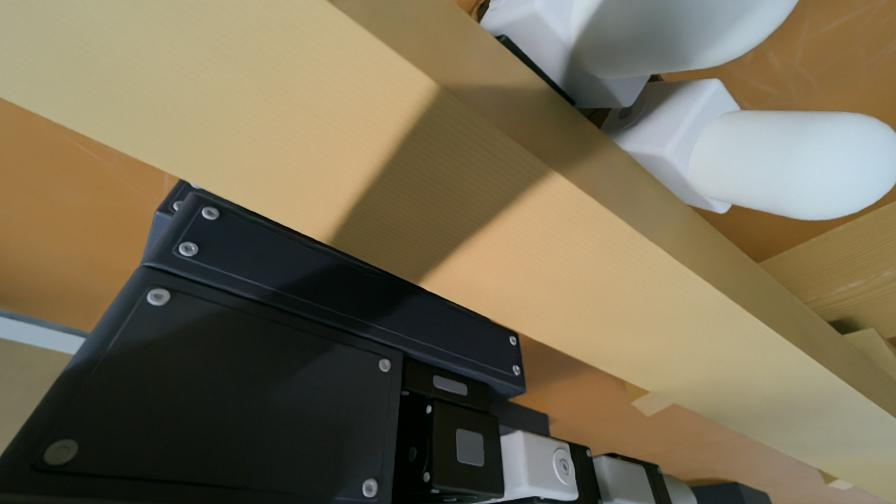

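>>> {"name": "move", "arguments": {"arm1": {"target": [1.061, 0.171, 0.855, 0.062, 0.998, 0.001, -0.020], "speed": 0.02}, "arm4": {"target": [-0.768, 0.165, 0.878, 0.067, 0.997, -0.001, 0.027], "speed": 0.02}, "arm5": {"target": [-0.722, -0.174, 0.884, 0.016, -0.001, 0.999, 0.049], "speed": 0.02}, "arm8": {"target": [1.099, -0.167, 0.864, -0.013, 0.0, 0.999, 0.051], "speed": 0.02}, "arm2": {"target": [0.375, 0.0515, 1.032, 0, 1, 0, 0], "speed": 0.02}, "arm3": {"target": [-0.022, 0.080, 1.003, 0, 1, 0, 0], "speed": 0.02}, "arm6": {"target": [-0.025, -0.0566, 1.024, 0.009, 0, 1, 0.026], "speed": 0.02}, "arm7": {"target": [0.267, -0.0567, 1.022, -0.008, -0.001, 1, 0.021], "speed": 0.02}, "cameras": ["cam_high"]}}

Scene clock: 216.93 s.
Joint torques (N m): arm1=[1.03 -15.15 10.36 0.94 0.14 0.14] | arm2=[0.15 -16.97 7.65 0.36 0.12 0.08] | arm3=[-0.32 -19.43 8.94 0.77 0.07 0.09] | arm4=[1.03 -24.41 11.56 0.9 1.37 0.17] | arm5=[-1.2 -25.17 10.97 0.27 -1.44 -0.5] | arm6=[-1.67 -14.45 9.92 0.77 -0.01 -0.2] | arm7=[-1.03 -16.26 9.17 0.72 -0.03 -0.12] | arm8=[-2.78 -15.56 12.1 0.4 -0.02 -0.1]
Heat: arm1: hottest joint2_rad 47 °C; arm2: hottest joint3_rad 37 °C; arm3: hottest joint3_rad 39 °C; arm4: hottest joint2_rad 47 °C; arm5: hottest joint3_rad 40 °C; arm6: hottest joint3_rad 46 °C; arm7: hottest joint3_rad 48 °C; arm8: hottest joint3_rad 41 °C.
move: arm1 off_target; arm2 off_target; arm3 done; arm4 off_target; arm5 off_target; arm6 done; arm7 off_target; arm8 off_target
Joint velocities: within noise
arm1.joint_positions: joint1_rad=-0.145 joint2_rad=+1.475 joint3_rad=+0.893 joint4_rad=-0.923 joint5_rad=+0.013 joint6_rad=-0.163 hand_index_mcp=-0.453 hand_index_abd=+0.010 hand_index_pip=+0.599 hand_index_dip=-0.097 hand_middle_mcp=-0.464 hand_middle_abd=+0.002 hand_middle_pip=+0.598 hand_middle_dip=-0.097 hand_ring_mcp=-0.470 hand_ring_abd=+0.000 hand_ring_pip=+0.596 hand_ring_dip=-0.097 hand_thumb_cmc=+0.715 hand_thumb_axl=+0.677 hand_thumb_mcp=+0.223 hand_thumb_ipl=+0.168 hand_current_limit=+0.750 hand_speed=-0.600
arm1.joint_status: not commanded
arm1.hand_state: blocked,goal,blocked,goal,blocked,goal,blocked,goal,blocked,goal,goal,goal,goal,goal,goal,goal
arm1.index_mcp_current_ma: 481
arm1.index_abd_current_ma: 40
arm1.index_pip_current_ma: 111
arm1.index_dip_current_ma: 16
arm1.middle_mcp_current_ma: 455
arm1.middle_abd_current_ma: 6
arm1.middle_pip_current_ma: 105
arm1.middle_dip_current_ma: 14
arm1.ring_mcp_current_ma: 421
arm1.ring_abd_current_ma: 0
arm1.ring_pip_current_ma: 95
arm1.ring_dip_current_ma: 14
arm1.thumb_cmc_current_ma: 2
arm1.thumb_axl_current_ma: -4
arm1.thumb_mcp_current_ma: -18
arm1.thumb_ipl_current_ma: -2
arm1.hand_goal_index_mcp: -0.550
arm1.hand_goal_index_abd: 0.000
arm1.hand_goal_index_pip: 0.576
arm1.hand_goal_index_dip: -0.100
arm1.hand_goal_middle_mcp: -0.550
arm1.hand_goal_middle_abd: 0.000
arm1.hand_goal_middle_pip: 0.576
arm1.hand_goal_middle_dip: -0.100
arm1.hand_goal_ring_mcp: -0.550
arm1.hand_goal_ring_abd: 0.000
arm1.hand_goal_ring_pip: 0.576
arm1.hand_goal_ring_dip: -0.100
arm1.hand_goal_thumb_cmc: 0.714
arm1.hand_goal_thumb_axl: 0.678
arm1.hand_goal_thumb_mcp: 0.226
arm1.hand_goal_thumb_ipl: 0.168
arm1.hand: x=+1.0581 y=+0.1858 z=+0.8191 quat_wxyz=(+0.025, +1.000, -0.001, -0.013) (m; scene frame)
arm1.hand_target: x=+1.0609 y=+0.1718 z=+0.8543 quat_wxyz=(+0.062, +0.998, +0.001, -0.020) (m; scene frame)
arm1.hand_status: off_target (0.039 m and 4.3 deg from the pose sent, 0.026 m and 6.8 deg at the start)
arm2.joint_positions: joint1_rad=-0.008 joint2_rad=+1.714 joint3_rad=+1.583 joint4_rad=-1.476 joint5_rad=+0.003 joint6_rad=+0.017 hand_index_mcp=+0.754 hand_index_abd=+0.000 hand_index_pip=+0.578 hand_index_dip=+0.697 hand_middle_mcp=+0.754 hand_middle_abd=-0.001 hand_middle_pip=+0.578 hand_middle_dip=+0.698 hand_ring_mcp=+0.754 hand_ring_abd=+0.001 hand_ring_pip=+0.578 hand_ring_dip=+0.699 hand_thumb_cmc=+0.715 hand_thumb_axl=+0.677 hand_thumb_mcp=+0.223 hand_thumb_ipl=+0.168 hand_current_limit=+0.400 hand_speed=-0.600
arm2.joint_status: not commanded
arm2.hand_state: goal,goal,goal,goal,goal,goal,goal,goal,goal,goal,goal,goal,goal,goal,goal,goal
arm2.index_mcp_current_ma: 0
arm2.index_abd_current_ma: 0
arm2.index_pip_current_ma: 0
arm2.index_dip_current_ma: 0
arm2.middle_mcp_current_ma: 0
arm2.middle_abd_current_ma: 0
arm2.middle_pip_current_ma: 0
arm2.middle_dip_current_ma: 0
arm2.ring_mcp_current_ma: 0
arm2.ring_abd_current_ma: 0
arm2.ring_pip_current_ma: 0
arm2.ring_dip_current_ma: 0
arm2.thumb_cmc_current_ma: 0
arm2.thumb_axl_current_ma: 0
arm2.thumb_mcp_current_ma: 0
arm2.thumb_ipl_current_ma: 0
arm2.hand_goal_index_mcp: 0.754
arm2.hand_goal_index_abd: 0.000
arm2.hand_goal_index_pip: 0.576
arm2.hand_goal_index_dip: 0.696
arm2.hand_goal_middle_mcp: 0.754
arm2.hand_goal_middle_abd: 0.000
arm2.hand_goal_middle_pip: 0.576
arm2.hand_goal_middle_dip: 0.696
arm2.hand_goal_ring_mcp: 0.754
arm2.hand_goal_ring_abd: 0.000
arm2.hand_goal_ring_pip: 0.576
arm2.hand_goal_ring_dip: 0.696
arm2.hand_goal_thumb_cmc: 0.714
arm2.hand_goal_thumb_axl: 0.678
arm2.hand_goal_thumb_mcp: 0.226
arm2.hand_goal_thumb_ipl: 0.168
arm2.hand: x=+0.3672 y=+0.0525 z=+1.0162 quat_wxyz=(-0.018, +1.000, -0.001, +0.000) (m; scene frame)
arm2.hand_target: x=+0.3750 y=+0.0517 z=+1.0319 quat_wxyz=(+0.000, +1.000, +0.000, +0.000) (m; scene frame)
arm2.hand_status: off_target (0.018 m and 2.1 deg from the pose sent, 0.010 m and 2.3 deg at the start)
arm3.joint_positions: joint1_rad=+0.667 joint2_rad=+1.960 joint3_rad=+1.966 joint4_rad=-1.581 joint5_rad=+0.002 joint6_rad=+0.658 hand_index_mcp=+0.755 hand_index_abd=+0.000 hand_index_pip=+0.576 hand_index_dip=+0.695 hand_middle_mcp=+0.755 hand_middle_abd=+0.003 hand_middle_pip=+0.578 hand_middle_dip=+0.698 hand_ring_mcp=+0.755 hand_ring_abd=+0.003 hand_ring_pip=+0.579 hand_ring_dip=+0.697 hand_thumb_cmc=+0.715 hand_thumb_axl=+0.677 hand_thumb_mcp=+0.223 hand_thumb_ipl=+0.168 hand_current_limit=+0.400 hand_speed=-0.600
arm3.joint_status: not commanded
arm3.hand_state: goal,goal,goal,goal,goal,goal,goal,goal,goal,goal,goal,goal,goal,goal,goal,goal
arm3.index_mcp_current_ma: 0
arm3.index_abd_current_ma: 0
arm3.index_pip_current_ma: 0
arm3.index_dip_current_ma: 0
arm3.middle_mcp_current_ma: 0
arm3.middle_abd_current_ma: 1
arm3.middle_pip_current_ma: 1
arm3.middle_dip_current_ma: 1
arm3.ring_mcp_current_ma: 1
arm3.ring_abd_current_ma: 1
arm3.ring_pip_current_ma: 1
arm3.ring_dip_current_ma: 0
arm3.thumb_cmc_current_ma: 0
arm3.thumb_axl_current_ma: 0
arm3.thumb_mcp_current_ma: -2
arm3.thumb_ipl_current_ma: 0
arm3.hand_goal_index_mcp: 0.754
arm3.hand_goal_index_abd: 0.000
arm3.hand_goal_index_pip: 0.576
arm3.hand_goal_index_dip: 0.696
arm3.hand_goal_middle_mcp: 0.754
arm3.hand_goal_middle_abd: 0.000
arm3.hand_goal_middle_pip: 0.576
arm3.hand_goal_middle_dip: 0.696
arm3.hand_goal_ring_mcp: 0.754
arm3.hand_goal_ring_abd: 0.000
arm3.hand_goal_ring_pip: 0.576
arm3.hand_goal_ring_dip: 0.696
arm3.hand_goal_thumb_cmc: 0.714
arm3.hand_goal_thumb_axl: 0.678
arm3.hand_goal_thumb_mcp: 0.226
arm3.hand_goal_thumb_ipl: 0.168
arm3.hand: x=-0.0269 y=+0.0823 z=+1.0078 quat_wxyz=(-0.001, +1.000, +0.000, -0.002) (m; scene frame)
arm3.hand_target: x=-0.0221 y=+0.0801 z=+1.0029 quat_wxyz=(+0.000, +1.000, +0.000, +0.000) (m; scene frame)
arm3.hand_status: done (0.007 m and 0.3 deg from the pose sent, 0.026 m and 0.7 deg at the start)
arm4.joint_positions: joint1_rad=+0.771 joint2_rad=+1.828 joint3_rad=+1.437 joint4_rad=-1.159 joint5_rad=+0.027 joint6_rad=+0.771 hand_index_mcp=-0.442 hand_index_abd=-0.011 hand_index_pip=+0.584 hand_index_dip=-0.096 hand_middle_mcp=-0.468 hand_middle_abd=-0.012 hand_middle_pip=+0.590 hand_middle_dip=-0.097 hand_ring_mcp=-0.489 hand_ring_abd=-0.009 hand_ring_pip=+0.598 hand_ring_dip=-0.096 hand_thumb_cmc=+0.715 hand_thumb_axl=+0.677 hand_thumb_mcp=+0.223 hand_thumb_ipl=+0.168 hand_current_limit=+0.750 hand_speed=-0.600
arm4.joint_status: not commanded
arm4.hand_state: blocked,goal,goal,goal,blocked,goal,goal,goal,blocked,goal,blocked,goal,goal,goal,goal,goal
arm4.index_mcp_current_ma: 481
arm4.index_abd_current_ma: -47
arm4.index_pip_current_ma: 36
arm4.index_dip_current_ma: 17
arm4.middle_mcp_current_ma: 432
arm4.middle_abd_current_ma: -50
arm4.middle_pip_current_ma: 70
arm4.middle_dip_current_ma: 15
arm4.ring_mcp_current_ma: 323
arm4.ring_abd_current_ma: -37
arm4.ring_pip_current_ma: 108
arm4.ring_dip_current_ma: 18
arm4.thumb_cmc_current_ma: 5
arm4.thumb_axl_current_ma: -4
arm4.thumb_mcp_current_ma: -16
arm4.thumb_ipl_current_ma: -2
arm4.hand_goal_index_mcp: -0.550
arm4.hand_goal_index_abd: 0.000
arm4.hand_goal_index_pip: 0.576
arm4.hand_goal_index_dip: -0.100
arm4.hand_goal_middle_mcp: -0.550
arm4.hand_goal_middle_abd: 0.000
arm4.hand_goal_middle_pip: 0.576
arm4.hand_goal_middle_dip: -0.100
arm4.hand_goal_ring_mcp: -0.550
arm4.hand_goal_ring_abd: 0.000
arm4.hand_goal_ring_pip: 0.576
arm4.hand_goal_ring_dip: -0.100
arm4.hand_goal_thumb_cmc: 0.714
arm4.hand_goal_thumb_axl: 0.678
arm4.hand_goal_thumb_mcp: 0.226
arm4.hand_goal_thumb_ipl: 0.168
arm4.hand: x=-0.7793 y=+0.1807 z=+0.8223 quat_wxyz=(+0.017, +1.000, +0.010, -0.002) (m; scene frame)
arm4.hand_target: x=-0.7697 y=+0.1670 z=+0.8775 quat_wxyz=(+0.066, +0.997, -0.002, +0.028) (m; scene frame)
arm4.hand_status: off_target (0.059 m and 6.8 deg from the pose sent, 0.036 m and 7.9 deg at the start)
arm5.joint_positions: joint1_rad=-0.817 joint2_rad=+1.943 joint3_rad=+1.400 joint4_rad=-1.061 joint5_rad=-0.019 joint6_rad=-0.764 hand_index_mcp=-0.521 hand_index_abd=+0.001 hand_index_pip=+0.585 hand_index_dip=-0.097 hand_middle_mcp=-0.493 hand_middle_abd=+0.003 hand_middle_pip=+0.581 hand_middle_dip=-0.097 hand_ring_mcp=-0.461 hand_ring_abd=+0.004 hand_ring_pip=+0.579 hand_ring_dip=-0.097 hand_thumb_cmc=+0.715 hand_thumb_axl=+0.677 hand_thumb_mcp=+0.223 hand_thumb_ipl=+0.168 hand_current_limit=+0.750 hand_speed=-0.600
arm5.joint_status: not commanded
arm5.hand_state: blocked,goal,goal,goal,blocked,goal,goal,goal,blocked,goal,goal,goal,goal,goal,goal,goal
arm5.index_mcp_current_ma: 41
arm5.index_abd_current_ma: 0
arm5.index_pip_current_ma: 6
arm5.index_dip_current_ma: 1
arm5.middle_mcp_current_ma: 117
arm5.middle_abd_current_ma: 1
arm5.middle_pip_current_ma: 3
arm5.middle_dip_current_ma: 1
arm5.ring_mcp_current_ma: 233
arm5.ring_abd_current_ma: 2
arm5.ring_pip_current_ma: 1
arm5.ring_dip_current_ma: 1
arm5.thumb_cmc_current_ma: 0
arm5.thumb_axl_current_ma: 0
arm5.thumb_mcp_current_ma: -1
arm5.thumb_ipl_current_ma: 0
arm5.hand_goal_index_mcp: -0.550
arm5.hand_goal_index_abd: 0.000
arm5.hand_goal_index_pip: 0.576
arm5.hand_goal_index_dip: -0.100
arm5.hand_goal_middle_mcp: -0.550
arm5.hand_goal_middle_abd: 0.000
arm5.hand_goal_middle_pip: 0.576
arm5.hand_goal_middle_dip: -0.100
arm5.hand_goal_ring_mcp: -0.550
arm5.hand_goal_ring_abd: 0.000
arm5.hand_goal_ring_pip: 0.576
arm5.hand_goal_ring_dip: -0.100
arm5.hand_goal_thumb_cmc: 0.714
arm5.hand_goal_thumb_axl: 0.678
arm5.hand_goal_thumb_mcp: 0.226
arm5.hand_goal_thumb_ipl: 0.168
arm5.hand: x=-0.7413 y=-0.1923 z=+0.8074 quat_wxyz=(-0.019, +0.012, +1.000, -0.008) (m; scene frame)
arm5.hand_target: x=-0.7241 y=-0.1765 z=+0.8823 quat_wxyz=(+0.018, -0.001, +0.999, +0.048) (m; scene frame)
arm5.hand_status: off_target (0.081 m and 7.8 deg from the pose sent, 0.067 m and 7.8 deg at the start)
arm6.joint_positions: joint1_rad=-0.579 joint2_rad=+1.912 joint3_rad=+2.038 joint4_rad=-1.650 joint5_rad=-0.012 joint6_rad=-0.565 hand_index_mcp=+0.758 hand_index_abd=-0.002 hand_index_pip=+0.579 hand_index_dip=+0.698 hand_middle_mcp=+0.762 hand_middle_abd=+0.000 hand_middle_pip=+0.581 hand_middle_dip=+0.699 hand_ring_mcp=+0.766 hand_ring_abd=+0.000 hand_ring_pip=+0.584 hand_ring_dip=+0.699 hand_thumb_cmc=+0.716 hand_thumb_axl=+0.677 hand_thumb_mcp=+0.223 hand_thumb_ipl=+0.167 hand_current_limit=+0.400 hand_speed=-0.600
arm6.joint_status: not commanded
arm6.hand_state: goal,goal,goal,goal,goal,goal,goal,goal,goal,goal,goal,goal,goal,goal,goal,goal
arm6.index_mcp_current_ma: 3
arm6.index_abd_current_ma: -1
arm6.index_pip_current_ma: 2
arm6.index_dip_current_ma: 1
arm6.middle_mcp_current_ma: 10
arm6.middle_abd_current_ma: 0
arm6.middle_pip_current_ma: 4
arm6.middle_dip_current_ma: 2
arm6.ring_mcp_current_ma: 16
arm6.ring_abd_current_ma: 0
arm6.ring_pip_current_ma: 9
arm6.ring_dip_current_ma: 2
arm6.thumb_cmc_current_ma: 1
arm6.thumb_axl_current_ma: 0
arm6.thumb_mcp_current_ma: -3
arm6.thumb_ipl_current_ma: -1
arm6.hand_goal_index_mcp: 0.754
arm6.hand_goal_index_abd: 0.000
arm6.hand_goal_index_pip: 0.576
arm6.hand_goal_index_dip: 0.696
arm6.hand_goal_middle_mcp: 0.754
arm6.hand_goal_middle_abd: 0.000
arm6.hand_goal_middle_pip: 0.576
arm6.hand_goal_middle_dip: 0.696
arm6.hand_goal_ring_mcp: 0.754
arm6.hand_goal_ring_abd: 0.000
arm6.hand_goal_ring_pip: 0.576
arm6.hand_goal_ring_dip: 0.696
arm6.hand_goal_thumb_cmc: 0.714
arm6.hand_goal_thumb_axl: 0.678
arm6.hand_goal_thumb_mcp: 0.226
arm6.hand_goal_thumb_ipl: 0.168
arm6.hand: x=-0.0283 y=-0.0615 z=+1.0292 quat_wxyz=(+0.008, +0.003, +1.000, +0.022) (m; scene frame)
arm6.hand_target: x=-0.0251 y=-0.0566 z=+1.0240 quat_wxyz=(+0.009, +0.000, +1.000, +0.026) (m; scene frame)
arm6.hand_status: done (0.008 m and 0.6 deg from the pose sent, 0.018 m and 1.4 deg at the start)
arm7.joint_positions: joint1_rad=+0.286 joint2_rad=+1.711 joint3_rad=+1.657 joint4_rad=-1.495 joint5_rad=-0.014 joint6_rad=+0.276 hand_index_mcp=+0.755 hand_index_abd=+0.000 hand_index_pip=+0.578 hand_index_dip=+0.696 hand_middle_mcp=+0.755 hand_middle_abd=+0.001 hand_middle_pip=+0.578 hand_middle_dip=+0.696 hand_ring_mcp=+0.755 hand_ring_abd=+0.002 hand_ring_pip=+0.578 hand_ring_dip=+0.697 hand_thumb_cmc=+0.714 hand_thumb_axl=+0.677 hand_thumb_mcp=+0.223 hand_thumb_ipl=+0.168 hand_current_limit=+0.400 hand_speed=-0.600
arm7.joint_status: not commanded
arm7.hand_state: goal,goal,goal,goal,goal,goal,goal,goal,goal,goal,goal,goal,goal,goal,goal,goal
arm7.index_mcp_current_ma: 0
arm7.index_abd_current_ma: 0
arm7.index_pip_current_ma: 0
arm7.index_dip_current_ma: 0
arm7.middle_mcp_current_ma: 0
arm7.middle_abd_current_ma: 0
arm7.middle_pip_current_ma: 0
arm7.middle_dip_current_ma: 0
arm7.ring_mcp_current_ma: 0
arm7.ring_abd_current_ma: 0
arm7.ring_pip_current_ma: 0
arm7.ring_dip_current_ma: 0
arm7.thumb_cmc_current_ma: 0
arm7.thumb_axl_current_ma: 0
arm7.thumb_mcp_current_ma: 0
arm7.thumb_ipl_current_ma: 0
arm7.hand_goal_index_mcp: 0.754
arm7.hand_goal_index_abd: 0.000
arm7.hand_goal_index_pip: 0.576
arm7.hand_goal_index_dip: 0.696
arm7.hand_goal_middle_mcp: 0.754
arm7.hand_goal_middle_abd: 0.000
arm7.hand_goal_middle_pip: 0.576
arm7.hand_goal_middle_dip: 0.696
arm7.hand_goal_ring_mcp: 0.754
arm7.hand_goal_ring_abd: 0.000
arm7.hand_goal_ring_pip: 0.576
arm7.hand_goal_ring_dip: 0.696
arm7.hand_goal_thumb_cmc: 0.714
arm7.hand_goal_thumb_axl: 0.678
arm7.hand_goal_thumb_mcp: 0.226
arm7.hand_goal_thumb_ipl: 0.168
arm7.hand: x=+0.2605 y=-0.0593 z=+1.0140 quat_wxyz=(-0.004, -0.001, +1.000, +0.010) (m; scene frame)
arm7.hand_target: x=+0.2669 y=-0.0569 z=+1.0220 quat_wxyz=(-0.008, -0.001, +1.000, +0.021) (m; scene frame)
arm7.hand_status: off_target (0.011 m and 1.3 deg from the pose sent, 0.013 m and 2.1 deg at the start)
arm8.joint_positions: joint1_rad=+0.224 joint2_rad=+1.480 joint3_rad=+0.956 joint4_rad=-1.035 joint5_rad=-0.016 joint6_rad=+0.182 hand_index_mcp=-0.476 hand_index_abd=-0.002 hand_index_pip=+0.602 hand_index_dip=-0.097 hand_middle_mcp=-0.465 hand_middle_abd=-0.001 hand_middle_pip=+0.600 hand_middle_dip=-0.097 hand_ring_mcp=-0.454 hand_ring_abd=-0.001 hand_ring_pip=+0.596 hand_ring_dip=-0.097 hand_thumb_cmc=+0.715 hand_thumb_axl=+0.677 hand_thumb_mcp=+0.223 hand_thumb_ipl=+0.168 hand_current_limit=+0.750 hand_speed=-0.600
arm8.joint_status: not commanded
arm8.hand_state: blocked,goal,blocked,goal,blocked,goal,blocked,goal,blocked,goal,goal,goal,goal,goal,goal,goal
arm8.index_mcp_current_ma: 196
arm8.index_abd_current_ma: -1
arm8.index_pip_current_ma: 40
arm8.index_dip_current_ma: 2
arm8.middle_mcp_current_ma: 241
arm8.middle_abd_current_ma: 0
arm8.middle_pip_current_ma: 35
arm8.middle_dip_current_ma: 2
arm8.ring_mcp_current_ma: 290
arm8.ring_abd_current_ma: 0
arm8.ring_pip_current_ma: 26
arm8.ring_dip_current_ma: 2
arm8.thumb_cmc_current_ma: 0
arm8.thumb_axl_current_ma: 0
arm8.thumb_mcp_current_ma: -2
arm8.thumb_ipl_current_ma: 0
arm8.hand_goal_index_mcp: -0.550
arm8.hand_goal_index_abd: 0.000
arm8.hand_goal_index_pip: 0.576
arm8.hand_goal_index_dip: -0.100
arm8.hand_goal_middle_mcp: -0.550
arm8.hand_goal_middle_abd: 0.000
arm8.hand_goal_middle_pip: 0.576
arm8.hand_goal_middle_dip: -0.100
arm8.hand_goal_ring_mcp: -0.550
arm8.hand_goal_ring_abd: 0.000
arm8.hand_goal_ring_pip: 0.576
arm8.hand_goal_ring_dip: -0.100
arm8.hand_goal_thumb_cmc: 0.714
arm8.hand_goal_thumb_axl: 0.678
arm8.hand_goal_thumb_mcp: 0.226
arm8.hand_goal_thumb_ipl: 0.168
arm8.hand: x=+1.0984 y=-0.1840 z=+0.8154 quat_wxyz=(-0.001, +0.000, +1.000, +0.001) (m; scene frame)
arm8.hand_target: x=+1.0993 y=-0.1683 z=+0.8628 quat_wxyz=(-0.012, +0.000, +0.999, +0.051) (m; scene frame)
arm8.hand_status: off_target (0.052 m and 5.9 deg from the pose sent, 0.043 m and 7.1 deg at the start)
pictures: cam_high
Images, in order (width x height): cam_high 896x504.

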